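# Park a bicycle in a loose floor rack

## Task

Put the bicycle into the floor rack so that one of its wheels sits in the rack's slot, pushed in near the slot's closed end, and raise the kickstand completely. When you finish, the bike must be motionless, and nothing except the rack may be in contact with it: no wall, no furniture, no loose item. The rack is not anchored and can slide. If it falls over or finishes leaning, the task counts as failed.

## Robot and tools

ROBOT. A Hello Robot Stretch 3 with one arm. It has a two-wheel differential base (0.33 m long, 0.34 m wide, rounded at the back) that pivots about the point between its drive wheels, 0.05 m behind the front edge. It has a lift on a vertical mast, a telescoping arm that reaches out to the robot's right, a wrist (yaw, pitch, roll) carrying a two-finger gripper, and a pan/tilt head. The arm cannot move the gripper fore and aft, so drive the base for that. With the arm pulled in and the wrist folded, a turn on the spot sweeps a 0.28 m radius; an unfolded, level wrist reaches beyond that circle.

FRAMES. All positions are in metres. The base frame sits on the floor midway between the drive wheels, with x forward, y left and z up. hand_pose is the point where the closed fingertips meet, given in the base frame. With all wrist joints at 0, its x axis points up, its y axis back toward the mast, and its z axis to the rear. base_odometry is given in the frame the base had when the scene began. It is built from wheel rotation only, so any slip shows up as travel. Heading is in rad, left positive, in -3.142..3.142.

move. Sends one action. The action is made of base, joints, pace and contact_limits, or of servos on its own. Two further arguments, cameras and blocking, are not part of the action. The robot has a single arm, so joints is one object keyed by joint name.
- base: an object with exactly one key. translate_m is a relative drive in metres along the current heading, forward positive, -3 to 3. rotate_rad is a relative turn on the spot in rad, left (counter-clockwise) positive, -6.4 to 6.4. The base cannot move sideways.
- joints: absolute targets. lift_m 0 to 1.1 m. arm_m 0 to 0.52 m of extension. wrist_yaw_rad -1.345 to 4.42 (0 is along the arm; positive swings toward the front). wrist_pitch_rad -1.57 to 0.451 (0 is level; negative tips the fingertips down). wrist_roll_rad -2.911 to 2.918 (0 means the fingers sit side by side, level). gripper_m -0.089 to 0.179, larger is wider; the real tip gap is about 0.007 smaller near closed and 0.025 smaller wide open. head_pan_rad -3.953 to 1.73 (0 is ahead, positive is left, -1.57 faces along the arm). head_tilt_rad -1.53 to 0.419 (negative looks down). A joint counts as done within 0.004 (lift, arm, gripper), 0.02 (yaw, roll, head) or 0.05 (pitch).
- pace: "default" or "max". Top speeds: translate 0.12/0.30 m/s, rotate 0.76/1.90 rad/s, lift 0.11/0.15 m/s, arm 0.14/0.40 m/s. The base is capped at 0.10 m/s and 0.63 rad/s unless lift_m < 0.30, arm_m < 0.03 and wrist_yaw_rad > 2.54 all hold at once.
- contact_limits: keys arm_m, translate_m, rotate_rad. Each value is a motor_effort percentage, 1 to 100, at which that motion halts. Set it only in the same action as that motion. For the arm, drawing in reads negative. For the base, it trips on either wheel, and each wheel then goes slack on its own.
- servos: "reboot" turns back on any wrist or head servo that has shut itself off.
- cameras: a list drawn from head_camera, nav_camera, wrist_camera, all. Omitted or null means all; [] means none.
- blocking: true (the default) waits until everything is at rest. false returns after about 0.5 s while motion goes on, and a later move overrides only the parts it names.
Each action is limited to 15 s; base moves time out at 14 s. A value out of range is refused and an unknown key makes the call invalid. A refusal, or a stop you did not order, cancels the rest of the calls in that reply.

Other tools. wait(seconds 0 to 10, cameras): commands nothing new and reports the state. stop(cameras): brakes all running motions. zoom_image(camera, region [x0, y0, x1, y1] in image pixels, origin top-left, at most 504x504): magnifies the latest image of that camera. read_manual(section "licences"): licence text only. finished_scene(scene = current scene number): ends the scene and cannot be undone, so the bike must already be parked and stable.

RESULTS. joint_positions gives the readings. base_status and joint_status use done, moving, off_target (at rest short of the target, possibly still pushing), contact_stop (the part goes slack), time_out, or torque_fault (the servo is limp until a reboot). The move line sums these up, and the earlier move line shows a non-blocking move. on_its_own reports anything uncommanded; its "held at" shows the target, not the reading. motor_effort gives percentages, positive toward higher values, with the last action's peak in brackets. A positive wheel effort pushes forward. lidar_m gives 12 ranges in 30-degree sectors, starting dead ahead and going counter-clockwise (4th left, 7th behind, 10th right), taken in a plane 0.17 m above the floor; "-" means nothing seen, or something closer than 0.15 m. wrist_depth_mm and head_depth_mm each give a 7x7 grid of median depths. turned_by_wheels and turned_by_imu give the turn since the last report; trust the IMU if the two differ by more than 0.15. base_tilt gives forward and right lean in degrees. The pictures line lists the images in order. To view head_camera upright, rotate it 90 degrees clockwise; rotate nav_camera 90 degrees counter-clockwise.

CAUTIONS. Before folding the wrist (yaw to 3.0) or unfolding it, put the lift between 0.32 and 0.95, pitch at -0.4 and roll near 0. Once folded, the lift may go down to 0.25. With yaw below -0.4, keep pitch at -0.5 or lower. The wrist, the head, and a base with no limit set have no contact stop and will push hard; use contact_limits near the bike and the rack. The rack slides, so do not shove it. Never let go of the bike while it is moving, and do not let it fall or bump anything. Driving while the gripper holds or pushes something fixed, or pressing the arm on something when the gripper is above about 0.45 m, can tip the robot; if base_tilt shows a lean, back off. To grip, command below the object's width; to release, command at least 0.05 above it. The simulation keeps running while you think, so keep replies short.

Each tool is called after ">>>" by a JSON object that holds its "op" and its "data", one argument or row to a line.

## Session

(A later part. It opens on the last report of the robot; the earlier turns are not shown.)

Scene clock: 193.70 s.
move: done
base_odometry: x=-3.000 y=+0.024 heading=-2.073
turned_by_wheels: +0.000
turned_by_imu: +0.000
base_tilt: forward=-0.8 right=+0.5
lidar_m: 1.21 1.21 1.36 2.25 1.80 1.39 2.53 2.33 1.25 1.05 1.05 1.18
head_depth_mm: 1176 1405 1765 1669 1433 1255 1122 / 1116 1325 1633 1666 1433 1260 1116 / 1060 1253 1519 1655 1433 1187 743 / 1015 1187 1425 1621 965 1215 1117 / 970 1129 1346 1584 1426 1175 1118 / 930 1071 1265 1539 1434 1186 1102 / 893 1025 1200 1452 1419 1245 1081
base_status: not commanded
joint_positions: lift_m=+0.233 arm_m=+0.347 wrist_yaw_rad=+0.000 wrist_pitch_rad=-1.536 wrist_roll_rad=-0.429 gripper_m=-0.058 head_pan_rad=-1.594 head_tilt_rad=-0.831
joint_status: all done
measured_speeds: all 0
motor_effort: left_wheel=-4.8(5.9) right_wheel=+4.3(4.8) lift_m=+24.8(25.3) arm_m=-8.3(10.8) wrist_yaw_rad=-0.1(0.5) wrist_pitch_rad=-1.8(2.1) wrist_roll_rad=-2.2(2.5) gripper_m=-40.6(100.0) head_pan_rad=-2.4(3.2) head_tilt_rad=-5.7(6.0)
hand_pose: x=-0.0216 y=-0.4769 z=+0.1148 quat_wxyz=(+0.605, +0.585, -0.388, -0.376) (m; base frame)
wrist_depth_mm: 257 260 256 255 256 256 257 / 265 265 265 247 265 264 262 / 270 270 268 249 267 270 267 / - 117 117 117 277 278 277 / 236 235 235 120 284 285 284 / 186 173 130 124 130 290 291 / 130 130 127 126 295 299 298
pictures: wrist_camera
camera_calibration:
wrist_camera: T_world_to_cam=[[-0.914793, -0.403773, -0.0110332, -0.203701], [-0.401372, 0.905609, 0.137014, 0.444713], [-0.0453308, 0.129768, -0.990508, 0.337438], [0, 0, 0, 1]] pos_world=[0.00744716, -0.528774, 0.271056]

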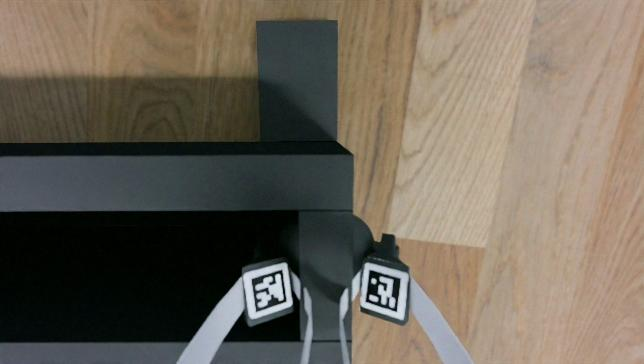

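>>> {"op": "move", "data": {
  "base": {"rotate_rad": 0.065},
  "cameras": []
}}

>>> {"op": "move", "data": {
  "base": {"translate_m": -0.25},
  "joints": {"wrist_roll_rad": -0.2},
  "cameras": ["wrist_camera"]
}}

>>> {"op": "move", "data": {
  "base": {"translate_m": -0.4},
  "joints": {"wrist_roll_rad": -0.03},
  "cameras": ["wrist_camera"]
}}

Scene clock: 213.83 s.
move: done
base_odometry: x=-3.000 y=+0.024 heading=-2.008
turned_by_wheels: +0.065
turned_by_imu: +0.064
base_tilt: forward=-0.8 right=+0.5
lidar_m: 1.22 1.22 1.42 2.50 1.56 1.39 2.53 2.07 1.20 1.04 1.05 1.22
head_depth_mm: 1118 1335 1647 1661 1437 1261 1124 / 1068 1264 1553 1656 1431 1249 1117 / 1027 1209 1464 1655 1436 1197 740 / 989 1159 1385 1618 965 1218 1117 / 953 1105 1314 1579 1420 1193 1118 / 919 1067 1255 1529 1420 1159 1116 / 889 1021 1201 1458 1425 1254 1080
base_status: done
joint_positions: lift_m=+0.233 arm_m=+0.347 wrist_yaw_rad=+0.000 wrist_pitch_rad=-1.537 wrist_roll_rad=-0.429 gripper_m=-0.055 head_pan_rad=-1.594 head_tilt_rad=-0.831
joint_status: not commanded
measured_speeds: all 0
motor_effort: left_wheel=-8.0(13.3) right_wheel=+10.3(16.1) lift_m=+25.5(27.1) arm_m=-4.2(5.7) wrist_yaw_rad=+0.0(0.9) wrist_pitch_rad=-1.5(1.8) wrist_roll_rad=-2.3(2.3) gripper_m=-13.5(15.4) head_pan_rad=-2.5(3.2) head_tilt_rad=-4.7(6.1)
hand_pose: x=-0.0216 y=-0.4766 z=+0.1148 quat_wxyz=(+0.605, +0.585, -0.388, -0.376) (m; base frame)
wrist_depth_mm: 258 259 258 254 257 256 257 / 266 264 265 245 265 262 262 / 269 269 268 248 270 269 268 / - 117 117 117 277 280 276 / 223 245 251 120 282 284 284 / 176 167 130 124 131 291 292 / 127 128 127 126 299 299 297
pictures: none
No camera images: "cameras" was empty.

Scene clock: 217.47 s.
move: done
base_odometry: x=-2.894 y=+0.250 heading=-2.008
turned_by_wheels: +0.000
turned_by_imu: -0.002
base_tilt: forward=-0.8 right=+0.6
lidar_m: 1.46 1.46 1.70 2.99 1.40 1.18 2.29 2.20 1.27 1.11 1.11 1.29
head_depth_mm: 1183 1413 1752 1666 1435 1261 1123 / 1138 1348 1653 1668 1433 1263 1120 / 1094 1282 1556 1658 1429 1187 739 / 1054 1231 1478 1648 965 1214 1115 / 1008 1174 1409 1625 1435 1197 1118 / 975 1127 1333 1578 1426 1177 1118 / 942 1086 1278 1543 1432 1149 1114
base_status: done
joint_positions: lift_m=+0.233 arm_m=+0.347 wrist_yaw_rad=-0.001 wrist_pitch_rad=-1.550 wrist_roll_rad=-0.203 gripper_m=-0.055 head_pan_rad=-1.594 head_tilt_rad=-0.831
joint_status: all done
measured_speeds: all 0
motor_effort: left_wheel=-3.2(9.9) right_wheel=-2.1(8.6) lift_m=+27.6(28.3) arm_m=+2.6(4.7) wrist_yaw_rad=+1.0(2.5) wrist_pitch_rad=+0.8(2.0) wrist_roll_rad=+0.7(6.0) gripper_m=-14.6(15.5) head_pan_rad=-1.8(3.3) head_tilt_rad=-6.2(6.2)
hand_pose: x=-0.0216 y=-0.4731 z=+0.1150 quat_wxyz=(+0.553, +0.542, -0.451, -0.443) (m; base frame)
wrist_depth_mm: 260 259 255 253 256 257 254 / 267 265 263 245 261 262 259 / 273 271 267 248 270 266 267 / - 117 116 118 276 275 274 / 237 237 255 121 283 283 280 / 187 173 131 124 131 290 292 / 131 130 128 128 300 297 296
pictures: wrist_camera
camera_calibration:
wrist_camera: T_world_to_cam=[[-0.982144, -0.186942, -0.0211081, -0.0998933], [-0.187988, 0.970856, 0.148658, 0.4754], [-0.00729749, 0.149971, -0.988663, 0.347359], [0, 0, 0, 1]] pos_world=[-0.00620499, -0.532313, 0.270641]

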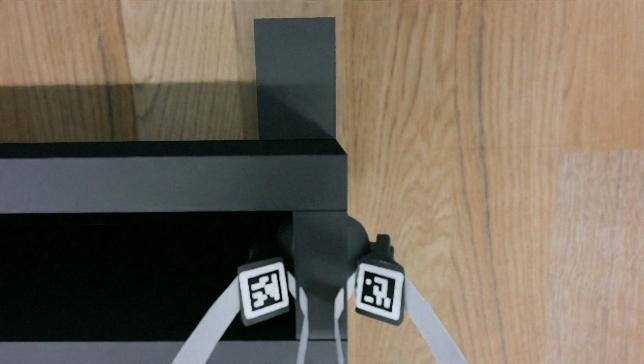

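Scene clock: 222.57 s.
move: done
base_odometry: x=-2.725 y=+0.613 heading=-2.008
turned_by_wheels: +0.000
turned_by_imu: -0.003
base_tilt: forward=-0.8 right=+0.5
lidar_m: 1.85 1.84 2.14 1.75 1.49 2.20 1.91 1.91 1.39 1.21 1.21 1.41
head_depth_mm: 1305 1559 1862 1667 1441 1254 1118 / 1240 1485 1810 1662 1436 1258 1119 / 1202 1417 1702 1652 1427 1192 741 / 1149 1342 1624 1663 966 1213 1115 / 1108 1286 1542 1662 1429 1189 1115 / 1067 1237 1457 1628 1427 1190 1115 / 1031 1188 1396 1590 1432 1174 1112
base_status: done
joint_positions: lift_m=+0.233 arm_m=+0.347 wrist_yaw_rad=+0.000 wrist_pitch_rad=-1.550 wrist_roll_rad=-0.036 gripper_m=-0.055 head_pan_rad=-1.594 head_tilt_rad=-0.831
joint_status: all done
measured_speeds: all 0
motor_effort: left_wheel=-1.9(6.2) right_wheel=-2.0(7.5) lift_m=+27.9(29.7) arm_m=+11.2(12.1) wrist_yaw_rad=-0.7(2.1) wrist_pitch_rad=+0.9(1.1) wrist_roll_rad=+1.5(5.4) gripper_m=-15.0(16.0) head_pan_rad=-2.7(3.6) head_tilt_rad=-4.6(6.5)
hand_pose: x=-0.0216 y=-0.4731 z=+0.1150 quat_wxyz=(+0.514, +0.504, -0.496, -0.486) (m; base frame)
wrist_depth_mm: 260 259 256 253 255 255 255 / 266 265 264 247 263 262 260 / 274 271 270 252 269 266 266 / 120 118 117 118 278 274 274 / 253 244 222 121 281 283 279 / 185 179 130 125 130 291 289 / 136 135 128 127 299 299 296
pictures: wrist_camera
camera_calibration:
wrist_camera: T_world_to_cam=[[-0.999462, -0.0219478, -0.0243806, -0.0218683], [-0.0253214, 0.98866, 0.148023, 0.487419], [0.0208553, 0.148561, -0.988683, 0.347302], [0, 0, 0, 1]] pos_world=[-0.0167574, -0.533967, 0.270689]

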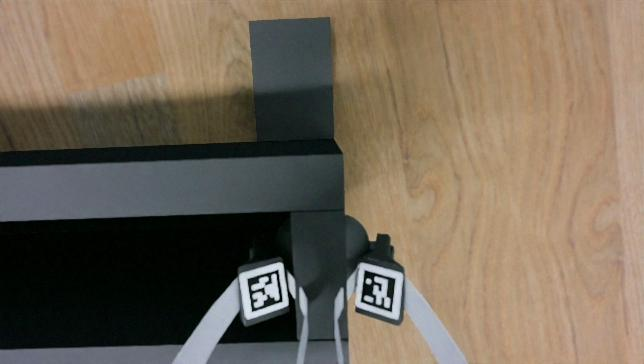

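>>> {"op": "move", "data": {
  "base": {"translate_m": -1.2},
  "joints": {"wrist_roll_rad": 0.0},
  "cameras": ["wrist_camera", "nav_camera"]
}}

>>> {"op": "move", "data": {
  "base": {"rotate_rad": 0.5},
  "cameras": ["wrist_camera", "nav_camera"]
}}

Scene clock: 243.83 s.
move: done
base_odometry: x=-2.217 y=+1.700 heading=-2.008
turned_by_wheels: +0.000
turned_by_imu: -0.008
base_tilt: forward=-0.9 right=+0.5
lidar_m: 2.99 2.99 0.98 3.22 1.51 0.87 0.75 0.75 0.87 1.51 1.51 1.75
head_depth_mm: 1071 1169 1274 1396 1404 1260 1119 / 1269 1391 1544 1616 1440 1252 1116 / 1486 1684 1863 1654 1428 1196 742 / 1458 1697 1920 1667 961 1214 1114 / 1395 1630 1867 1662 1421 1196 1120 / 1351 1567 1832 1656 1436 1190 1113 / 1304 1506 1768 1668 1419 1190 1117
base_status: done
joint_positions: lift_m=+0.233 arm_m=+0.347 wrist_yaw_rad=+0.000 wrist_pitch_rad=-1.550 wrist_roll_rad=-0.006 gripper_m=-0.055 head_pan_rad=-1.594 head_tilt_rad=-0.831
joint_status: all done
measured_speeds: all 0
motor_effort: left_wheel=-2.2(6.6) right_wheel=-2.7(7.2) lift_m=+27.4(29.0) arm_m=+9.0(13.4) wrist_yaw_rad=+0.0(1.1) wrist_pitch_rad=+0.7(1.0) wrist_roll_rad=+1.8(2.7) gripper_m=-14.0(16.0) head_pan_rad=-1.8(3.7) head_tilt_rad=-3.8(6.5)
hand_pose: x=-0.0216 y=-0.4732 z=+0.1150 quat_wxyz=(+0.507, +0.496, -0.503, -0.494) (m; base frame)
wrist_depth_mm: 259 258 257 254 256 255 254 / 267 265 261 246 264 261 259 / 273 273 269 253 269 268 268 / 119 118 117 118 278 275 274 / 254 244 221 121 281 280 283 / 185 180 130 124 131 289 288 / 136 134 128 127 302 296 300
pictures: nav_camera (sideways), wrist_camera
camera_calibration:
nav_camera: T_world_to_cam=[[-0.0199354, -0.72201, 0.691595, -0.855309], [-0.999757, 0.0209205, -0.00697767, 0.0654638], [-0.00943053, -0.691566, -0.722252, 0.902295], [0, 0, 0, 1]] pos_world=[0.0569061, 0.00508491, 1.24367]
wrist_camera: T_world_to_cam=[[-0.999658, 0.00776346, -0.024974, -0.00774889], [0.00398679, 0.989, 0.147859, 0.488276], [0.0258472, 0.147709, -0.988693, 0.347012], [0, 0, 0, 1]] pos_world=[-0.0186622, -0.534102, 0.270699]

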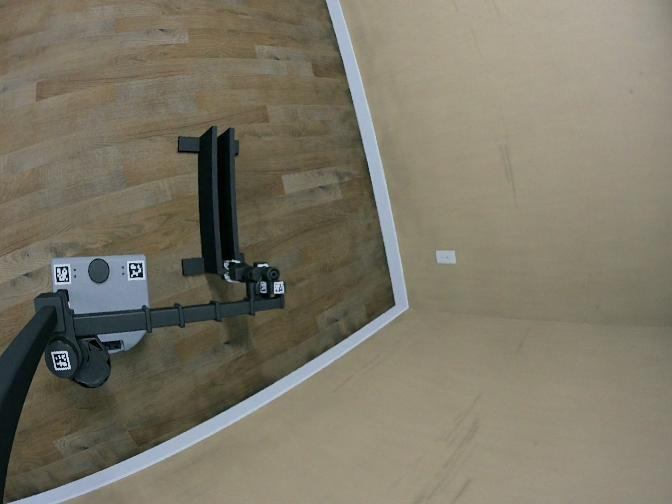

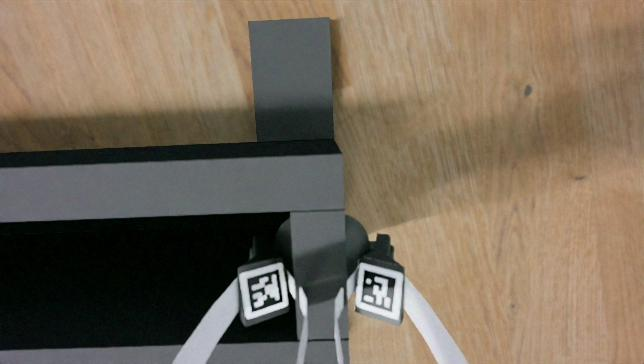

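Scene clock: 245.73 s.
move: done
base_odometry: x=-2.217 y=+1.700 heading=-1.509
turned_by_wheels: +0.499
turned_by_imu: +0.501
base_tilt: forward=-0.8 right=+0.5
lidar_m: 2.99 0.98 3.22 1.58 0.89 0.75 0.75 0.86 1.45 1.51 1.72 2.91
head_depth_mm: 1320 1526 1825 1660 1434 1256 1123 / 1338 1533 1832 1663 1433 1259 1121 / 1353 1574 1832 1661 1441 1198 742 / 1371 1614 1879 1661 963 1220 1117 / 1392 1634 1875 1667 1425 1207 1119 / 1413 1663 1893 1655 1429 1212 1113 / 1437 1692 1922 1666 1424 1229 1119
base_status: done
joint_positions: lift_m=+0.233 arm_m=+0.347 wrist_yaw_rad=-0.009 wrist_pitch_rad=-1.544 wrist_roll_rad=+0.018 gripper_m=-0.055 head_pan_rad=-1.594 head_tilt_rad=-0.831
joint_status: not commanded
measured_speeds: all 0
motor_effort: left_wheel=-8.8(14.2) right_wheel=+11.7(19.9) lift_m=+14.2(27.5) arm_m=+10.8(12.6) wrist_yaw_rad=+8.2(8.6) wrist_pitch_rad=-0.3(1.1) wrist_roll_rad=-6.3(6.6) gripper_m=-13.5(16.2) head_pan_rad=-2.5(3.4) head_tilt_rad=-5.4(6.0)
hand_pose: x=-0.0215 y=-0.4747 z=+0.1149 quat_wxyz=(+0.500, +0.486, -0.513, -0.500) (m; base frame)
wrist_depth_mm: 261 258 259 254 256 255 256 / 263 265 264 247 262 261 264 / 115 115 115 250 269 268 267 / 224 242 117 117 276 276 276 / 163 179 211 121 281 284 279 / 126 131 128 124 131 291 290 / 304 127 126 128 295 295 297
pictures: nav_camera (sideways), wrist_camera
camera_calibration:
nav_camera: T_world_to_cam=[[-0.0199353, -0.72201, 0.691595, -0.855309], [-0.999757, 0.0209203, -0.00697767, 0.0654638], [-0.00943045, -0.691566, -0.722252, 0.902294], [0, 0, 0, 1]] pos_world=[0.0569061, 0.0050849, 1.24367]
wrist_camera: T_world_to_cam=[[-0.998815, 0.0413595, -0.0256434, 0.00846991], [0.0373123, 0.989155, 0.142058, 0.491229], [0.0312408, 0.140933, -0.989526, 0.344119], [0, 0, 0, 1]] pos_world=[-0.0206196, -0.534749, 0.270949]

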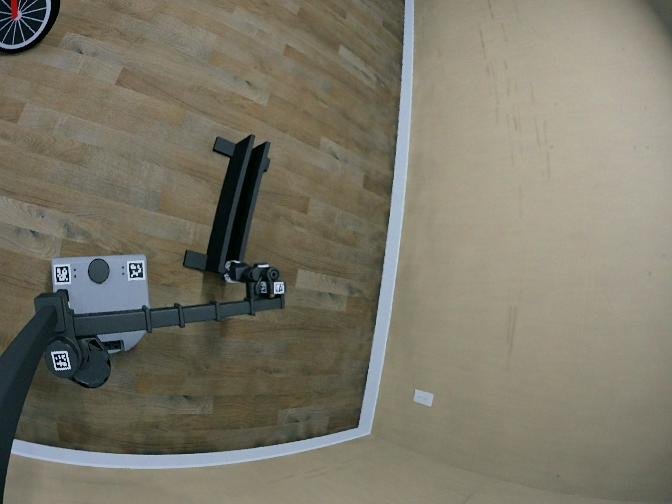

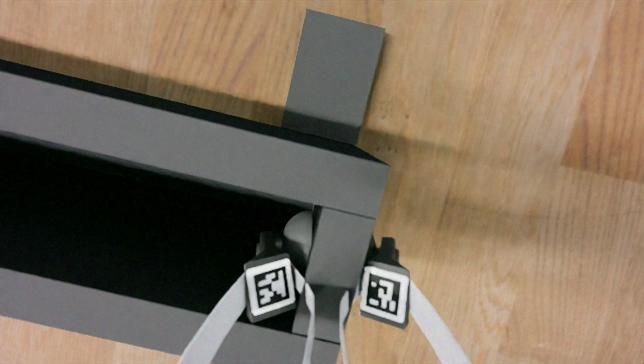

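>>> {"op": "move", "data": {
  "joints": {"wrist_roll_rad": 0.27},
  "cameras": ["wrist_camera"]
}}

>>> {"op": "move", "data": {
  "joints": {"gripper_m": -0.085},
  "cameras": ["wrist_camera"]
}}

>>> {"op": "move", "data": {
  "joints": {"wrist_roll_rad": 0.1},
  "cameras": ["wrist_camera"]
}}

Scene clock: 258.03 s.
move: done
base_odometry: x=-2.217 y=+1.700 heading=-1.509
turned_by_wheels: +0.000
turned_by_imu: -0.001
base_tilt: forward=-0.8 right=+0.5
lidar_m: 2.99 0.98 3.21 1.59 0.89 0.75 0.75 0.86 1.45 1.51 1.72 2.90
head_depth_mm: 1308 1525 1833 1673 1433 1257 1117 / 1327 1551 1836 1656 1428 1258 1116 / 1351 1576 1843 1666 1429 1197 743 / 1365 1617 1881 1663 966 1213 1120 / 1390 1650 1877 1653 1422 1209 1116 / 1415 1662 1896 1653 1429 1208 1116 / 1431 1694 1914 1644 1431 1232 1114
base_status: not commanded
joint_positions: lift_m=+0.233 arm_m=+0.347 wrist_yaw_rad=-0.001 wrist_pitch_rad=-1.543 wrist_roll_rad=+0.263 gripper_m=-0.055 head_pan_rad=-1.594 head_tilt_rad=-0.831
joint_status: all done
measured_speeds: all 0
motor_effort: left_wheel=-9.6(10.3) right_wheel=+12.0(12.5) lift_m=+15.1(16.4) arm_m=+11.0(11.0) wrist_yaw_rad=+0.6(8.4) wrist_pitch_rad=-0.3(0.5) wrist_roll_rad=+2.0(7.5) gripper_m=-14.6(15.5) head_pan_rad=-2.2(3.2) head_tilt_rad=-4.7(5.8)
hand_pose: x=-0.0216 y=-0.4748 z=+0.1149 quat_wxyz=(+0.436, +0.424, -0.569, -0.554) (m; base frame)
wrist_depth_mm: 262 259 258 257 256 256 254 / 268 265 266 248 262 263 262 / 271 271 269 250 267 269 266 / - 118 118 117 277 274 275 / 257 255 256 121 283 281 280 / 182 171 151 124 130 289 288 / 130 130 128 128 299 298 297
pictures: wrist_camera
camera_calibration:
wrist_camera: T_world_to_cam=[[-0.96124, 0.273839, -0.0320888, 0.120243], [0.266799, 0.953197, 0.142244, 0.479212], [0.0695389, 0.128169, -0.989311, 0.338871], [0, 0, 0, 1]] pos_world=[-0.0358359, -0.533144, 0.270943]

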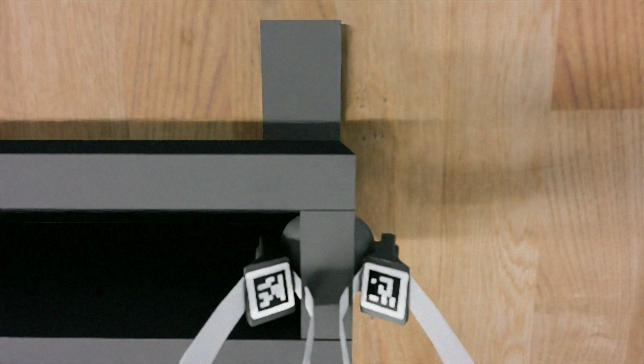

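Scene clock: 258.97 s.
move: done
base_odometry: x=-2.217 y=+1.700 heading=-1.509
turned_by_wheels: +0.000
turned_by_imu: +0.000
base_tilt: forward=-0.8 right=+0.5
lidar_m: 2.98 0.98 3.22 1.59 0.88 0.75 0.75 0.86 1.45 1.51 1.73 2.91
head_depth_mm: 1307 1527 1830 1658 1434 1258 1117 / 1338 1552 1832 1661 1435 1257 1120 / 1351 1576 1855 1652 1430 1194 741 / 1376 1600 1868 1646 968 1213 1117 / 1400 1631 1873 1657 1423 1208 1121 / 1406 1659 1894 1659 1416 1213 1115 / 1432 1693 1896 1653 1419 1232 1117
base_status: not commanded
joint_positions: lift_m=+0.233 arm_m=+0.347 wrist_yaw_rad=-0.001 wrist_pitch_rad=-1.543 wrist_roll_rad=+0.263 gripper_m=-0.082 head_pan_rad=-1.594 head_tilt_rad=-0.831
joint_status: all done
measured_speeds: all 0
motor_effort: left_wheel=-9.2(9.9) right_wheel=+12.2(12.6) lift_m=+15.4(16.6) arm_m=+10.1(10.7) wrist_yaw_rad=+0.8(1.2) wrist_pitch_rad=-0.4(0.6) wrist_roll_rad=+2.1(2.3) gripper_m=-52.2(100.0) head_pan_rad=-2.4(3.3) head_tilt_rad=-4.3(5.7)
hand_pose: x=-0.0216 y=-0.4748 z=+0.1149 quat_wxyz=(+0.436, +0.424, -0.569, -0.554) (m; base frame)
wrist_depth_mm: 261 260 259 256 254 255 256 / 268 266 266 246 264 261 261 / 272 273 272 252 269 270 268 / - 118 118 118 277 277 275 / 255 255 256 121 280 280 281 / 183 171 151 125 131 292 291 / 130 129 128 128 299 300 296
pictures: wrist_camera
camera_calibration:
wrist_camera: T_world_to_cam=[[-0.961207, 0.273949, -0.0321267, 0.120309], [0.266912, 0.953183, 0.142125, 0.479253], [0.0695575, 0.128036, -0.989327, 0.338812], [0, 0, 0, 1]] pos_world=[-0.0358436, -0.533155, 0.270948]

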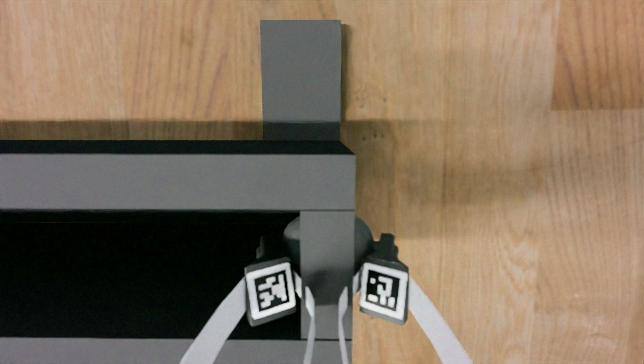

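Scene clock: 259.63 s.
move: done
base_odometry: x=-2.217 y=+1.700 heading=-1.509
turned_by_wheels: +0.000
turned_by_imu: +0.000
base_tilt: forward=-0.8 right=+0.5
lidar_m: 2.99 0.98 3.22 1.58 0.89 0.75 0.75 0.86 1.46 1.51 1.73 2.90
head_depth_mm: 1317 1538 1809 1672 1436 1259 1117 / 1332 1548 1831 1664 1436 1258 1121 / 1357 1578 1841 1669 1432 1196 743 / 1374 1613 1874 1650 968 1213 1117 / 1393 1633 1871 1655 1425 1208 1115 / 1419 1669 1915 1649 1426 1209 1115 / 1432 1696 1903 1654 1430 1235 1120
base_status: not commanded
joint_positions: lift_m=+0.233 arm_m=+0.347 wrist_yaw_rad=-0.004 wrist_pitch_rad=-1.543 wrist_roll_rad=+0.120 gripper_m=-0.080 head_pan_rad=-1.594 head_tilt_rad=-0.831
joint_status: all done
measured_speeds: all 0
on_its_own: gripper_m is held at -0.081, not at your -0.085, by its stall guard, which is not easing now
motor_effort: left_wheel=-9.1(9.5) right_wheel=+11.8(12.4) lift_m=+16.0(16.8) arm_m=+9.5(10.7) wrist_yaw_rad=+3.4(3.8) wrist_pitch_rad=-0.4(0.6) wrist_roll_rad=-6.8(7.0) gripper_m=-17.9(53.8) head_pan_rad=-1.3(3.1) head_tilt_rad=-5.5(5.8)
hand_pose: x=-0.0216 y=-0.4749 z=+0.1149 quat_wxyz=(+0.475, +0.462, -0.537, -0.523) (m; base frame)
wrist_depth_mm: 261 259 258 242 258 257 257 / 267 267 265 243 261 261 263 / 116 116 193 250 270 270 265 / 249 118 117 117 274 277 274 / 194 204 222 121 284 282 281 / 144 145 129 125 130 289 290 / 129 128 128 128 297 298 296
pictures: wrist_camera
camera_calibration:
wrist_camera: T_world_to_cam=[[-0.990183, 0.136872, -0.0283655, 0.0542272], [0.131572, 0.981159, 0.141481, 0.489701], [0.0471958, 0.13636, -0.989535, 0.342306], [0, 0, 0, 1]] pos_world=[-0.0268914, -0.534573, 0.270979]

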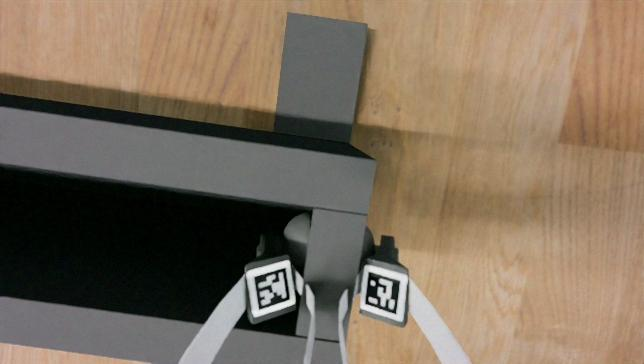

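>>> {"op": "move", "data": {
  "joints": {"gripper_m": 0.05},
  "cameras": []
}}

>>> {"op": "move", "data": {
  "joints": {"lift_m": 0.5, "wrist_roll_rad": 0.0},
  "pace": "max",
  "cameras": []
}}

>>> {"op": "move", "data": {
  "base": {"translate_m": 1.2},
  "joints": {"arm_m": 0.05},
  "cameras": ["nav_camera"]
}}

Scene clock: 298.37 s.
move: done
base_odometry: x=-2.217 y=+1.700 heading=-1.508
turned_by_wheels: +0.000
turned_by_imu: -0.001
base_tilt: forward=-0.9 right=+0.5
lidar_m: 2.99 0.98 3.21 1.58 0.88 0.75 0.75 0.86 1.45 1.51 1.72 2.90
head_depth_mm: 1312 1525 1822 1673 1436 1253 1117 / 1340 1551 1822 1664 1429 1255 1122 / 1354 1576 1833 1665 1433 1194 742 / 1370 1608 1864 1661 963 1214 1115 / 1392 1640 1868 1653 1428 1211 1116 / 1410 1657 1888 1665 1434 1217 1112 / 1432 1693 1926 1647 1422 1230 1119
base_status: not commanded
joint_positions: lift_m=+0.233 arm_m=+0.347 wrist_yaw_rad=-0.002 wrist_pitch_rad=-1.535 wrist_roll_rad=+0.107 gripper_m=+0.050 head_pan_rad=-1.594 head_tilt_rad=-0.831
joint_status: all done
measured_speeds: all 0
motor_effort: left_wheel=-7.6(9.6) right_wheel=+9.1(12.5) lift_m=+33.0(33.0) arm_m=+6.9(9.0) wrist_yaw_rad=+1.7(4.0) wrist_pitch_rad=-2.1(2.4) wrist_roll_rad=-2.3(7.0) gripper_m=-0.8(93.7) head_pan_rad=-3.2(3.8) head_tilt_rad=-5.0(6.0)
hand_pose: x=-0.0216 y=-0.4771 z=+0.1148 quat_wxyz=(+0.481, +0.463, -0.535, -0.517) (m; base frame)
wrist_depth_mm: 260 258 259 255 256 257 255 / 267 265 264 244 262 261 261 / 116 133 267 249 270 268 268 / 245 117 117 117 274 276 273 / 197 206 214 120 282 280 281 / 145 151 129 123 127 289 289 / 127 127 126 127 298 298 293
pictures: none
No camera images: "cameras" was empty.

Scene clock: 300.93 s.
move: done
base_odometry: x=-2.217 y=+1.700 heading=-1.508
turned_by_wheels: +0.000
turned_by_imu: +0.000
base_tilt: forward=-0.8 right=+0.5
lidar_m: 2.98 0.98 3.23 1.58 0.89 0.75 0.75 0.86 1.45 1.51 1.73 2.91
head_depth_mm: 1316 1527 1811 1661 1428 1257 1116 / 1340 1546 1836 1661 1437 1235 494 / 1356 1571 1840 1624 652 577 949 / 1373 1603 1868 749 1179 1225 1116 / 1389 1625 1876 1657 1424 1212 1117 / 1413 1665 1903 1642 1426 1207 1112 / 1436 1695 1904 1654 1434 1233 1116
base_status: not commanded
joint_positions: lift_m=+0.500 arm_m=+0.347 wrist_yaw_rad=-0.002 wrist_pitch_rad=-1.538 wrist_roll_rad=+0.006 gripper_m=+0.050 head_pan_rad=-1.594 head_tilt_rad=-0.831
joint_status: all done
measured_speeds: all 0
motor_effort: left_wheel=-5.4(7.8) right_wheel=+7.1(9.1) lift_m=+32.7(35.8) arm_m=+7.1(8.4) wrist_yaw_rad=+1.5(2.5) wrist_pitch_rad=-1.3(2.3) wrist_roll_rad=-2.4(4.3) gripper_m=-0.4(1.9) head_pan_rad=-2.6(3.3) head_tilt_rad=-5.1(6.2)
hand_pose: x=-0.0216 y=-0.4761 z=+0.3818 quat_wxyz=(+0.506, +0.490, -0.510, -0.494) (m; base frame)
wrist_depth_mm: 501 502 508 510 502 503 498 / 370 515 510 508 503 513 515 / 424 434 375 512 537 527 516 / 542 547 426 536 541 534 536 / 566 571 540 551 544 551 554 / 566 574 129 571 127 564 557 / 584 586 592 575 580 584 579
pictures: none
No camera images: "cameras" was empty.

Scene clock: 314.07 s.
move: done
base_odometry: x=-2.142 y=+0.502 heading=-1.509
turned_by_wheels: +0.000
turned_by_imu: +0.003
base_tilt: forward=-0.8 right=+0.4
lidar_m: 1.84 2.11 2.96 0.63 0.42 1.92 1.91 2.10 1.79 1.80 2.05 1.84
head_depth_mm: 1568 1821 1973 1671 1436 1262 1115 / 1592 1859 1990 1661 1430 1265 489 / 1617 1892 1972 1663 1430 555 562 / 1647 1934 1964 1658 1432 1261 635 / 1660 1970 1973 1662 1424 1257 1113 / 1695 1988 1986 1655 1425 1257 1119 / 1728 2018 1970 1647 1425 1252 1112
base_status: done
joint_positions: lift_m=+0.500 arm_m=+0.050 wrist_yaw_rad=+0.000 wrist_pitch_rad=-1.539 wrist_roll_rad=+0.004 gripper_m=+0.050 head_pan_rad=-1.594 head_tilt_rad=-0.831
joint_status: all done
measured_speeds: all 0
motor_effort: left_wheel=-3.0(3.4) right_wheel=+6.1(10.7) lift_m=+24.1(33.3) arm_m=-11.9(14.3) wrist_yaw_rad=+0.7(2.3) wrist_pitch_rad=-1.2(1.5) wrist_roll_rad=-1.7(2.6) gripper_m=-0.8(2.3) head_pan_rad=-2.5(3.4) head_tilt_rad=-4.7(6.4)
hand_pose: x=-0.0216 y=-0.1790 z=+0.3818 quat_wxyz=(+0.507, +0.491, -0.509, -0.493) (m; base frame)
wrist_depth_mm: 510 509 512 507 501 496 499 / 513 519 515 516 507 511 516 / 552 524 537 539 534 523 527 / 544 541 536 535 546 533 533 / 564 563 542 - 151 542 547 / 569 570 130 390 127 563 554 / 584 584 579 396 - 580 575
pictures: nav_camera (sideways)
camera_calibration:
nav_camera: T_world_to_cam=[[-0.0199354, -0.72201, 0.691595, -0.855309], [-0.999757, 0.0209206, -0.00697767, 0.0654638], [-0.00943062, -0.691566, -0.722252, 0.902295], [0, 0, 0, 1]] pos_world=[0.0569061, 0.00508489, 1.24367]

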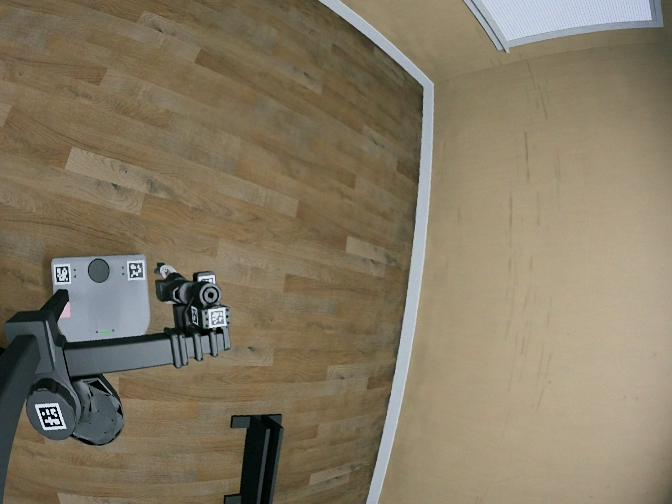

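>>> {"op": "move", "data": {
  "base": {"rotate_rad": -1.877},
  "cameras": []
}}

>>> {"op": "move", "data": {
  "base": {"translate_m": 0.789},
  "joints": {"lift_m": 0.7, "wrist_roll_rad": 0.0, "arm_m": 0.3},
  "cameras": ["wrist_camera", "nav_camera"]
}}

Scene clock: 334.43 s.
move: done
base_odometry: x=-2.142 y=+0.502 heading=+2.898
turned_by_wheels: -1.877
turned_by_imu: -1.895
base_tilt: forward=-0.9 right=+0.5
lidar_m: 1.79 1.84 1.94 1.83 1.89 2.47 0.68 0.50 0.42 1.91 1.95 1.90
head_depth_mm: 1843 2181 1993 1662 1432 1126 1120 / 1810 2153 1993 1664 1430 1190 489 / 1790 2097 1974 1657 1423 555 561 / 1761 2059 1981 1664 1427 1255 635 / 1729 2010 1969 1663 1426 1252 1115 / 1696 1982 1962 1654 1428 1247 1112 / 1680 1936 1976 1638 1429 1247 1116
base_status: done
joint_positions: lift_m=+0.500 arm_m=+0.050 wrist_yaw_rad=+0.000 wrist_pitch_rad=-1.539 wrist_roll_rad=+0.004 gripper_m=+0.050 head_pan_rad=-1.594 head_tilt_rad=-0.831
joint_status: not commanded
measured_speeds: all 0
motor_effort: left_wheel=+6.1(11.2) right_wheel=-6.1(8.6) lift_m=+24.7(26.4) arm_m=-11.4(13.2) wrist_yaw_rad=+0.6(1.1) wrist_pitch_rad=-1.2(1.4) wrist_roll_rad=-2.0(2.1) gripper_m=-0.5(2.3) head_pan_rad=-2.2(3.9) head_tilt_rad=-4.3(6.4)
hand_pose: x=-0.0216 y=-0.1790 z=+0.3818 quat_wxyz=(+0.507, +0.491, -0.509, -0.493) (m; base frame)
wrist_depth_mm: 508 510 510 502 501 496 294 / 521 527 514 513 513 504 515 / 536 536 535 526 530 521 527 / 540 549 538 547 535 529 540 / 557 566 560 - 150 547 544 / 579 572 129 399 127 558 563 / 590 580 580 396 - 579 583
pictures: none
No camera images: "cameras" was empty.

Scene clock: 343.43 s.
move: done
base_odometry: x=-2.908 y=+0.692 heading=+2.898
turned_by_wheels: +0.000
turned_by_imu: +0.001
base_tilt: forward=-0.9 right=+0.5
lidar_m: 1.01 1.03 1.36 1.88 1.93 2.54 1.39 1.09 1.97 1.87 1.52 1.07
head_depth_mm: 1796 2118 1998 1663 1435 1236 310 / 1765 2088 1990 1627 401 357 326 / 1738 2047 1968 504 1406 1250 1117 / 1712 2010 1925 564 1377 1254 1118 / 1684 1969 1964 1577 1397 1258 1115 / 1654 1938 1977 1649 1427 1257 1113 / 1635 1900 1968 1652 1423 1250 1114
base_status: done
joint_positions: lift_m=+0.700 arm_m=+0.300 wrist_yaw_rad=+0.000 wrist_pitch_rad=-1.539 wrist_roll_rad=+0.004 gripper_m=+0.050 head_pan_rad=-1.594 head_tilt_rad=-0.831
joint_status: all done
measured_speeds: all 0
motor_effort: left_wheel=+6.5(11.1) right_wheel=-2.1(4.3) lift_m=+31.8(36.2) arm_m=+12.8(14.4) wrist_yaw_rad=+0.1(1.1) wrist_pitch_rad=-1.2(1.4) wrist_roll_rad=-1.7(3.8) gripper_m=+0.2(1.9) head_pan_rad=-2.7(3.4) head_tilt_rad=-4.1(6.9)
hand_pose: x=-0.0216 y=-0.4289 z=+0.5818 quat_wxyz=(+0.507, +0.491, -0.509, -0.494) (m; base frame)
wrist_depth_mm: 696 697 689 690 669 692 678 / 722 715 705 702 705 703 701 / 738 723 711 718 719 716 703 / 728 737 739 722 740 729 728 / 751 763 747 752 745 735 741 / 780 773 130 700 128 753 762 / 806 799 816 - 788 791 800
pictures: nav_camera (sideways), wrist_camera
camera_calibration:
nav_camera: T_world_to_cam=[[-0.01995, -0.722013, 0.691592, -0.855305], [-0.999756, 0.0209406, -0.00697768, 0.0654638], [-0.0094444, -0.691563, -0.722254, 0.902298], [0, 0, 0, 1]] pos_world=[0.0569062, 0.00508411, 1.24367]
wrist_camera: T_world_to_cam=[[-0.999515, 0.0180773, -0.0253648, 0.00823079], [0.0144291, 0.990427, 0.137283, 0.382471], [0.0276037, 0.13685, -0.990207, 0.798271], [0, 0, 0, 1]] pos_world=[-0.0193272, -0.488202, 0.738156]

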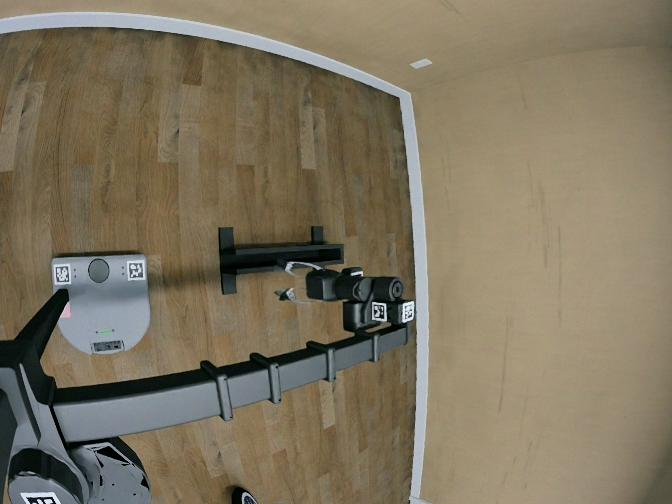

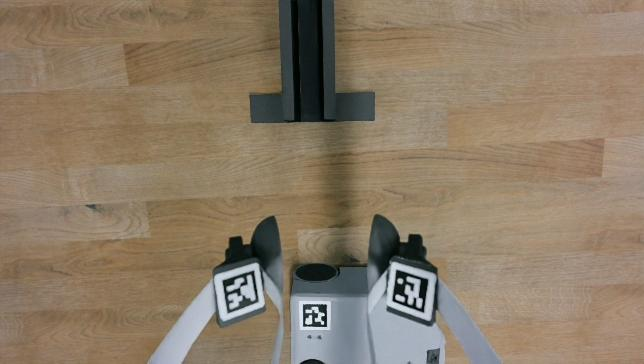

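>>> {"op": "move", "data": {
  "joints": {"arm_m": 0.427, "lift_m": 0.32, "gripper_m": 0.045, "wrist_pitch_rad": -1.545},
  "cameras": ["wrist_camera"]
}}

>>> {"op": "move", "data": {
  "joints": {"lift_m": 0.235},
  "cameras": ["wrist_camera"]
}}

Scene clock: 356.90 s.
move: done
base_odometry: x=-2.908 y=+0.692 heading=+2.898
turned_by_wheels: +0.000
turned_by_imu: -0.001
base_tilt: forward=-0.8 right=+0.5
lidar_m: 1.01 1.03 1.36 1.89 1.93 2.53 1.39 1.09 1.97 1.86 1.53 1.07
head_depth_mm: 1799 2129 1976 1668 1429 1254 1116 / 1759 2071 1978 1663 1428 1260 1119 / 1739 2037 1966 1662 1377 759 664 / 1707 1997 1987 1655 1180 1258 1118 / 1684 1977 1977 1595 1381 1244 1118 / 1662 1926 1977 1659 1423 1254 1116 / 1625 1926 1960 1650 1424 1248 1115
base_status: not commanded
joint_positions: lift_m=+0.320 arm_m=+0.427 wrist_yaw_rad=+0.000 wrist_pitch_rad=-1.540 wrist_roll_rad=+0.004 gripper_m=+0.045 head_pan_rad=-1.594 head_tilt_rad=-0.831
joint_status: all done
measured_speeds: all 0
motor_effort: left_wheel=+6.3(7.4) right_wheel=-1.9(3.1) lift_m=+23.3(30.8) arm_m=+12.0(14.9) wrist_yaw_rad=+0.6(0.9) wrist_pitch_rad=-1.1(3.0) wrist_roll_rad=-1.8(2.1) gripper_m=-1.1(33.7) head_pan_rad=-2.1(3.4) head_tilt_rad=-4.6(6.2)
hand_pose: x=-0.0216 y=-0.5558 z=+0.2018 quat_wxyz=(+0.507, +0.491, -0.508, -0.494) (m; base frame)
wrist_depth_mm: 343 340 200 190 339 336 331 / 349 347 228 195 346 344 343 / 358 355 226 198 353 351 352 / 367 367 224 204 359 360 361 / 373 376 209 208 367 371 369 / 386 385 129 213 129 378 377 / 398 393 393 395 391 389 387
pictures: wrist_camera
camera_calibration:
wrist_camera: T_world_to_cam=[[-0.999515, 0.0180869, -0.0253584, 0.000890527], [0.0144295, 0.990377, 0.137643, 0.56023], [0.0276039, 0.13721, -0.990157, 0.439556], [0, 0, 0, 1]] pos_world=[-0.0193272, -0.615167, 0.35814]

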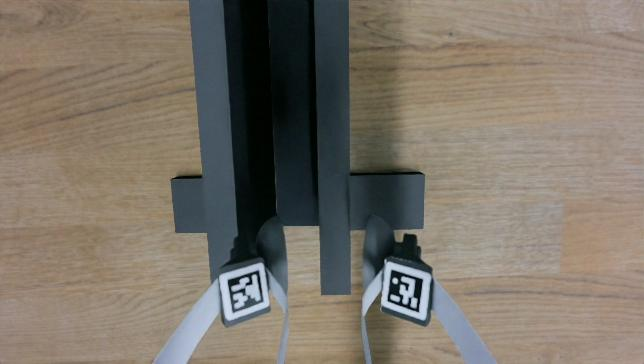

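Scene clock: 358.50 s.
move: done
base_odometry: x=-2.908 y=+0.692 heading=+2.898
turned_by_wheels: +0.000
turned_by_imu: +0.000
base_tilt: forward=-0.8 right=+0.6
lidar_m: 1.01 1.03 1.36 1.88 1.93 2.54 1.39 1.09 1.97 1.86 1.52 1.07
head_depth_mm: 1796 2129 1982 1657 1436 1255 1123 / 1770 2086 1979 1659 1429 1253 1121 / 1741 2041 1973 1655 1394 1195 740 / 1717 2004 1964 1658 1025 1249 1115 / 1687 1971 1988 1588 1398 1259 1120 / 1664 1934 1977 1664 1427 1253 1115 / 1629 1903 1963 1651 1420 1245 1112
base_status: not commanded
joint_positions: lift_m=+0.235 arm_m=+0.427 wrist_yaw_rad=+0.000 wrist_pitch_rad=-1.540 wrist_roll_rad=+0.004 gripper_m=+0.045 head_pan_rad=-1.594 head_tilt_rad=-0.831
joint_status: all done
measured_speeds: all 0
motor_effort: left_wheel=+6.0(7.1) right_wheel=-2.1(2.8) lift_m=+24.1(27.4) arm_m=+11.9(13.0) wrist_yaw_rad=+0.4(0.9) wrist_pitch_rad=-1.1(1.2) wrist_roll_rad=-1.9(1.9) gripper_m=-0.2(1.8) head_pan_rad=-2.2(3.2) head_tilt_rad=-4.4(6.8)
hand_pose: x=-0.0216 y=-0.5558 z=+0.1168 quat_wxyz=(+0.507, +0.491, -0.508, -0.494) (m; base frame)
wrist_depth_mm: 263 110 177 109 259 257 254 / 268 114 174 112 263 264 263 / 273 117 195 115 270 272 270 / 283 119 195 118 274 277 278 / 292 123 158 122 263 281 282 / 299 125 132 124 129 291 294 / 305 128 300 127 298 296 298
pictures: wrist_camera
camera_calibration:
wrist_camera: T_world_to_cam=[[-0.999515, 0.018087, -0.0253583, -0.0012649], [0.0144295, 0.990377, 0.137643, 0.57193], [0.0276039, 0.13721, -0.990157, 0.355392], [0, 0, 0, 1]] pos_world=[-0.0193272, -0.615167, 0.27314]

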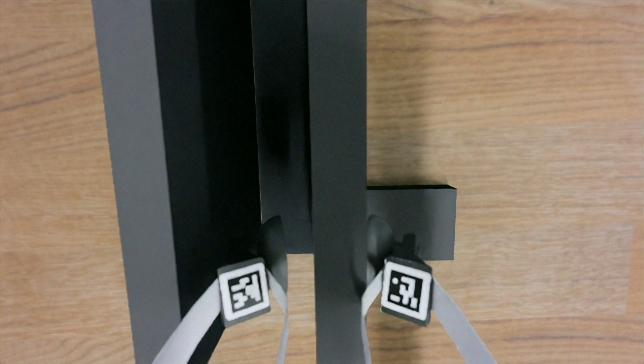

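>>> {"op": "move", "data": {
  "joints": {"gripper_m": -0.06},
  "cameras": []
}}

>>> {"op": "move", "data": {
  "base": {"translate_m": -0.1},
  "joints": {"wrist_roll_rad": -0.2},
  "cameras": ["wrist_camera"]
}}

Scene clock: 374.00 s.
move: done
base_odometry: x=-2.908 y=+0.692 heading=+2.898
turned_by_wheels: +0.000
turned_by_imu: -0.001
base_tilt: forward=-0.9 right=+0.4
lidar_m: 1.01 1.03 1.36 1.88 1.92 2.53 1.39 1.09 1.97 1.86 1.52 1.07
head_depth_mm: 1804 2127 1990 1656 1435 1260 1114 / 1762 2093 1989 1664 1429 1254 1121 / 1745 2041 1979 1651 1407 1189 741 / 1716 2007 1975 1650 1020 1256 1113 / 1691 1979 1968 1584 1399 1258 1113 / 1663 1936 1958 1657 1426 1253 1113 / 1640 1896 1944 1648 1425 1255 1114
base_status: not commanded
joint_positions: lift_m=+0.235 arm_m=+0.427 wrist_yaw_rad=+0.000 wrist_pitch_rad=-1.540 wrist_roll_rad=+0.004 gripper_m=-0.058 head_pan_rad=-1.594 head_tilt_rad=-0.831
joint_status: all done
measured_speeds: all 0
motor_effort: left_wheel=+6.0(7.0) right_wheel=-2.3(3.4) lift_m=+24.5(25.3) arm_m=+10.4(12.0) wrist_yaw_rad=+0.5(0.8) wrist_pitch_rad=-1.1(1.2) wrist_roll_rad=-1.8(2.1) gripper_m=-38.4(100.0) head_pan_rad=-2.5(3.2) head_tilt_rad=-4.2(6.0)
hand_pose: x=-0.0216 y=-0.5558 z=+0.1168 quat_wxyz=(+0.507, +0.491, -0.508, -0.494) (m; base frame)
wrist_depth_mm: 261 112 188 110 260 258 256 / 267 117 187 113 263 260 264 / 273 117 187 116 271 270 269 / 282 119 187 118 274 277 276 / 287 123 186 122 265 282 283 / 295 126 131 125 130 292 288 / 303 129 150 128 298 298 296
pictures: none
No camera images: "cameras" was empty.

Scene clock: 376.13 s.
move: done
base_odometry: x=-2.811 y=+0.668 heading=+2.899
turned_by_wheels: +0.000
turned_by_imu: +0.000
base_tilt: forward=-0.8 right=+0.6
lidar_m: 1.11 1.14 1.49 1.88 1.92 2.53 1.30 0.99 1.98 1.87 1.68 1.17
head_depth_mm: 1812 2112 1980 1666 1436 1256 1121 / 1775 2105 1995 1659 1432 1256 1119 / 1751 2047 1986 1655 1406 1192 739 / 1714 2018 1993 1654 1015 1249 1120 / 1688 1980 1983 1590 1368 1254 1116 / 1666 1940 1968 1651 1426 1249 1116 / 1643 1902 1968 1656 1426 1254 1116
base_status: done
joint_positions: lift_m=+0.235 arm_m=+0.427 wrist_yaw_rad=+0.000 wrist_pitch_rad=-1.540 wrist_roll_rad=-0.200 gripper_m=-0.055 head_pan_rad=-1.594 head_tilt_rad=-0.831
joint_status: all done
measured_speeds: all 0
motor_effort: left_wheel=+6.1(7.6) right_wheel=-10.1(12.6) lift_m=+24.3(26.0) arm_m=+10.1(11.5) wrist_yaw_rad=+0.4(5.3) wrist_pitch_rad=-1.0(1.2) wrist_roll_rad=-0.2(7.0) gripper_m=-13.4(40.4) head_pan_rad=-2.2(3.0) head_tilt_rad=-5.0(5.9)
hand_pose: x=-0.0216 y=-0.5558 z=+0.1169 quat_wxyz=(+0.556, +0.539, -0.454, -0.441) (m; base frame)
wrist_depth_mm: 112 129 209 111 258 259 256 / 115 127 205 114 265 262 264 / 273 118 200 117 270 270 268 / 281 120 196 119 273 277 276 / 292 124 189 122 263 283 285 / 297 126 130 125 130 289 290 / 304 129 299 129 300 299 299
pictures: wrist_camera
camera_calibration:
wrist_camera: T_world_to_cam=[[-0.982589, -0.184788, -0.0192765, -0.114341], [-0.185663, 0.972773, 0.138717, 0.557632], [-0.00688164, 0.139881, -0.990144, 0.356128], [0, 0, 0, 1]] pos_world=[-0.0063682, -0.613393, 0.27306]

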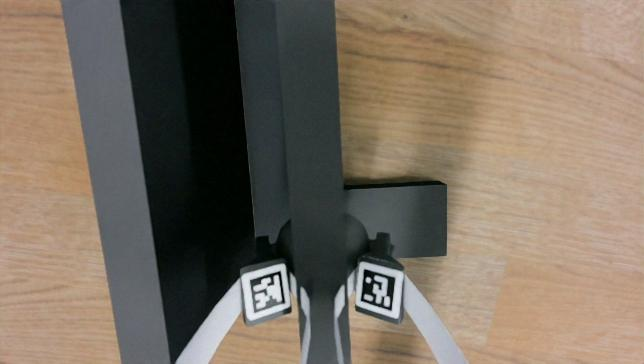

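>>> {"op": "move", "data": {
  "base": {"translate_m": -0.15},
  "joints": {"wrist_roll_rad": -0.5},
  "cameras": ["wrist_camera"]
}}

>>> {"op": "move", "data": {
  "base": {"translate_m": -0.2},
  "joints": {"wrist_roll_rad": -0.8},
  "cameras": ["wrist_camera"]
}}

Scene clock: 386.43 s.
move: done
base_odometry: x=-2.665 y=+0.632 heading=+2.899
turned_by_wheels: +0.000
turned_by_imu: -0.001
base_tilt: forward=-0.9 right=+0.5
lidar_m: 1.26 1.29 1.70 1.87 1.91 2.52 1.15 0.86 1.99 1.88 1.90 1.33
head_depth_mm: 1802 2140 1988 1661 1430 1253 1116 / 1778 2108 1976 1666 1431 1257 1119 / 1749 2062 1995 1666 1399 1198 740 / 1731 2035 1979 1662 1018 1254 1115 / 1704 1989 1981 1662 1337 1233 1114 / 1674 1957 1971 1671 1397 1255 1119 / 1661 1901 1961 1644 1416 1251 1110
base_status: done
joint_positions: lift_m=+0.235 arm_m=+0.427 wrist_yaw_rad=+0.001 wrist_pitch_rad=-1.540 wrist_roll_rad=-0.502 gripper_m=-0.055 head_pan_rad=-1.594 head_tilt_rad=-0.831
joint_status: all done
measured_speeds: all 0
motor_effort: left_wheel=+7.4(7.9) right_wheel=-12.1(13.9) lift_m=+25.7(25.9) arm_m=+9.5(10.3) wrist_yaw_rad=-0.2(5.9) wrist_pitch_rad=-1.2(1.2) wrist_roll_rad=+0.3(8.5) gripper_m=-12.6(15.5) head_pan_rad=-1.9(3.8) head_tilt_rad=-5.4(6.4)
hand_pose: x=-0.0216 y=-0.5558 z=+0.1169 quat_wxyz=(+0.618, +0.599, -0.365, -0.355) (m; base frame)
wrist_depth_mm: - 125 199 253 259 259 258 / 115 131 194 263 265 267 265 / 273 119 204 117 270 270 273 / 281 121 202 119 277 276 276 / 288 124 172 123 263 285 287 / 295 126 129 125 129 294 293 / 304 129 299 129 299 299 300
pictures: wrist_camera
camera_calibration:
wrist_camera: T_world_to_cam=[[-0.88285, -0.469529, -0.0108255, -0.271423], [-0.466161, 0.873246, 0.141896, 0.495941], [-0.0571712, 0.13032, -0.989822, 0.349698], [0, 0, 0, 1]] pos_world=[0.011556, -0.606092, 0.272829]

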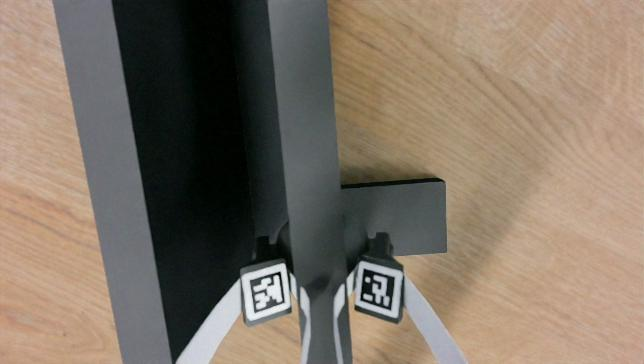

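Scene clock: 389.53 s.
move: done
base_odometry: x=-2.471 y=+0.584 heading=+2.900
turned_by_wheels: +0.001
turned_by_imu: -0.001
base_tilt: forward=-0.8 right=+0.5
lidar_m: 1.46 1.49 1.96 1.86 1.90 2.50 0.95 0.67 2.00 1.89 1.93 1.54
head_depth_mm: 1819 2157 1985 1669 1428 1262 1119 / 1795 2113 1979 1661 1429 1258 1121 / 1779 2058 1971 1654 1411 1194 740 / 1737 2031 1988 1654 1019 1260 1114 / 1709 1989 1974 1652 1305 1235 1116 / 1681 1957 1979 1655 1338 1253 1117 / 1651 1906 1972 1660 1372 1249 1115
base_status: done
joint_positions: lift_m=+0.235 arm_m=+0.427 wrist_yaw_rad=+0.001 wrist_pitch_rad=-1.539 wrist_roll_rad=-0.802 gripper_m=-0.055 head_pan_rad=-1.594 head_tilt_rad=-0.831
joint_status: all done
measured_speeds: all 0
motor_effort: left_wheel=+7.4(7.9) right_wheel=-11.8(16.1) lift_m=+25.2(26.7) arm_m=+9.0(9.9) wrist_yaw_rad=-0.8(6.1) wrist_pitch_rad=-1.2(1.5) wrist_roll_rad=+0.5(7.0) gripper_m=-14.0(15.5) head_pan_rad=-2.6(3.5) head_tilt_rad=-5.2(6.7)
hand_pose: x=-0.0215 y=-0.5562 z=+0.1168 quat_wxyz=(+0.666, +0.645, -0.269, -0.261) (m; base frame)
wrist_depth_mm: - 126 201 256 261 259 259 / 114 131 194 266 265 264 265 / 271 119 206 117 272 273 271 / 281 120 202 119 274 279 276 / 287 123 190 123 265 285 285 / 295 126 129 126 129 294 290 / 301 129 130 130 299 303 299
pictures: wrist_camera
camera_calibration:
wrist_camera: T_world_to_cam=[[-0.704625, -0.709574, -0.00286067, -0.402141], [-0.702215, 0.696728, 0.146507, 0.392483], [-0.101964, 0.105241, -0.989206, 0.334744], [0, 0, 0, 1]] pos_world=[0.0263805, -0.594031, 0.272479]

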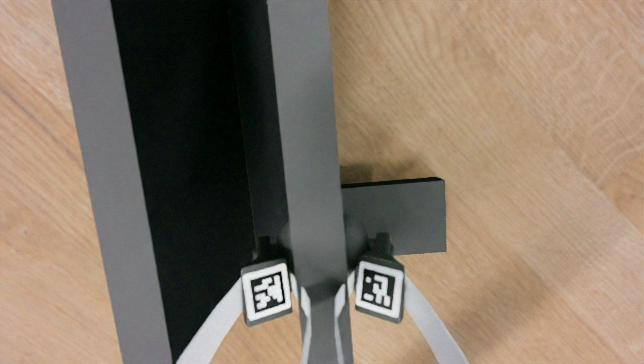

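>>> {"op": "move", "data": {
  "base": {"translate_m": -0.2},
  "joints": {"wrist_roll_rad": -1.0},
  "cameras": ["wrist_camera"]
}}

>>> {"op": "move", "data": {
  "base": {"translate_m": -0.08},
  "joints": {"wrist_roll_rad": -1.1},
  "cameras": ["wrist_camera", "nav_camera"]
}}

Scene clock: 400.80 s.
move: done
base_odometry: x=-2.277 y=+0.536 heading=+2.900
turned_by_wheels: +0.001
turned_by_imu: -0.001
base_tilt: forward=-0.8 right=+0.6
lidar_m: 1.65 1.69 1.95 1.85 1.89 2.48 0.76 0.51 2.01 1.90 1.95 1.74
head_depth_mm: 1852 2165 1979 1654 1435 1213 1119 / 1807 2124 1999 1657 1438 1254 1119 / 1777 2091 1993 1667 1399 1192 742 / 1751 2033 1968 1671 1017 1238 1117 / 1725 2000 1974 1660 1312 1233 1119 / 1686 1986 1964 1663 1327 1247 1114 / 1667 1934 1972 1653 1351 1247 1112
base_status: done
joint_positions: lift_m=+0.235 arm_m=+0.427 wrist_yaw_rad=-0.001 wrist_pitch_rad=-1.540 wrist_roll_rad=-1.000 gripper_m=-0.055 head_pan_rad=-1.594 head_tilt_rad=-0.831
joint_status: all done
measured_speeds: all 0
motor_effort: left_wheel=+7.5(7.8) right_wheel=-12.1(16.7) lift_m=+26.8(27.3) arm_m=+7.9(8.6) wrist_yaw_rad=+0.6(3.3) wrist_pitch_rad=-1.1(1.3) wrist_roll_rad=-0.2(5.1) gripper_m=-13.9(15.3) head_pan_rad=-2.5(3.4) head_tilt_rad=-5.9(6.2)
hand_pose: x=-0.0215 y=-0.5559 z=+0.1168 quat_wxyz=(+0.689, +0.668, -0.202, -0.196) (m; base frame)
wrist_depth_mm: - 129 213 110 257 256 258 / 114 127 205 114 263 265 266 / 272 117 203 117 273 272 275 / 280 120 198 119 275 278 279 / 285 123 189 122 266 285 286 / 296 125 130 126 129 294 295 / 307 129 129 129 299 300 301
pictures: wrist_camera
camera_calibration:
wrist_camera: T_world_to_cam=[[-0.552453, -0.833544, 0.000117754, -0.467932], [-0.823866, 0.54606, 0.151867, 0.305355], [-0.126652, 0.0838022, -0.988401, 0.322197], [0, 0, 0, 1]] pos_world=[0.0338686, -0.583785, 0.272142]

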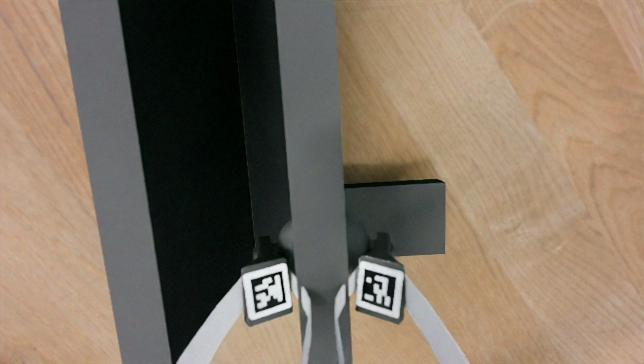

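Scene clock: 402.70 s.
move: done
base_odometry: x=-2.199 y=+0.517 heading=+2.901
turned_by_wheels: +0.000
turned_by_imu: +0.000
base_tilt: forward=-0.8 right=+0.5
lidar_m: 1.73 1.77 1.94 1.84 1.89 2.47 0.71 0.46 0.46 1.91 1.95 1.84
head_depth_mm: 1843 2174 1998 1659 1434 1169 1122 / 1822 2125 1969 1664 1439 1240 1115 / 1779 2102 1988 1659 1399 1193 738 / 1747 2053 1974 1651 1026 1238 1118 / 1726 2037 1988 1670 1403 1241 1118 / 1702 1985 1967 1646 1349 1255 1122 / 1671 1942 1962 1667 1339 1250 1116
base_status: done
joint_positions: lift_m=+0.235 arm_m=+0.427 wrist_yaw_rad=-0.001 wrist_pitch_rad=-1.540 wrist_roll_rad=-1.097 gripper_m=-0.055 head_pan_rad=-1.594 head_tilt_rad=-0.831
joint_status: all done
measured_speeds: all 0
motor_effort: left_wheel=+7.2(7.4) right_wheel=-12.2(17.5) lift_m=+25.8(27.0) arm_m=+7.0(8.0) wrist_yaw_rad=+1.0(1.3) wrist_pitch_rad=-1.1(1.2) wrist_roll_rad=-1.5(3.1) gripper_m=-12.9(15.1) head_pan_rad=-2.4(3.1) head_tilt_rad=-3.4(6.0)
hand_pose: x=-0.0214 y=-0.5559 z=+0.1169 quat_wxyz=(+0.698, +0.677, -0.168, -0.164) (m; base frame)
wrist_depth_mm: - 122 198 110 259 259 257 / 265 121 224 114 265 267 265 / 274 117 196 116 273 270 272 / 279 120 193 119 274 278 278 / 288 129 171 122 266 287 285 / 297 126 130 126 130 293 293 / 302 129 129 129 300 305 300
pictures: nav_camera (sideways), wrist_camera
camera_calibration:
nav_camera: T_world_to_cam=[[-0.0199501, -0.722013, 0.691592, -0.855305], [-0.999756, 0.0209407, -0.00697768, 0.0654638], [-0.00944448, -0.691563, -0.722254, 0.902298], [0, 0, 0, 1]] pos_world=[0.0569062, 0.00508411, 1.24367]
wrist_camera: T_world_to_cam=[[-0.469744, -0.882802, 0.00132777, -0.493618], [-0.872106, 0.464285, 0.1545, 0.258539], [-0.137009, 0.0714173, -0.987992, 0.315044], [0, 0, 0, 1]] pos_world=[0.0367631, -0.578303, 0.271973]

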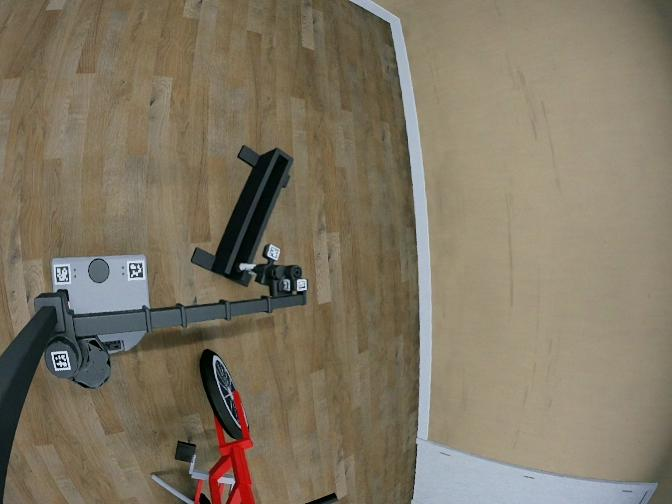

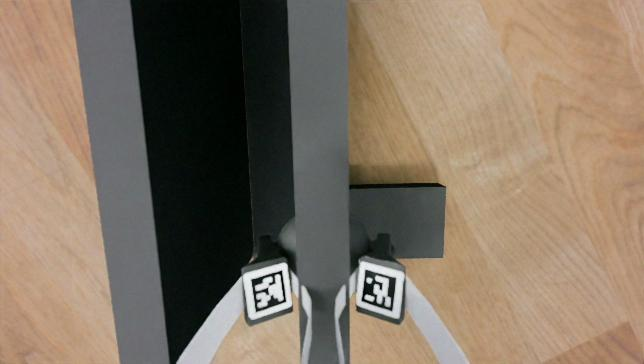

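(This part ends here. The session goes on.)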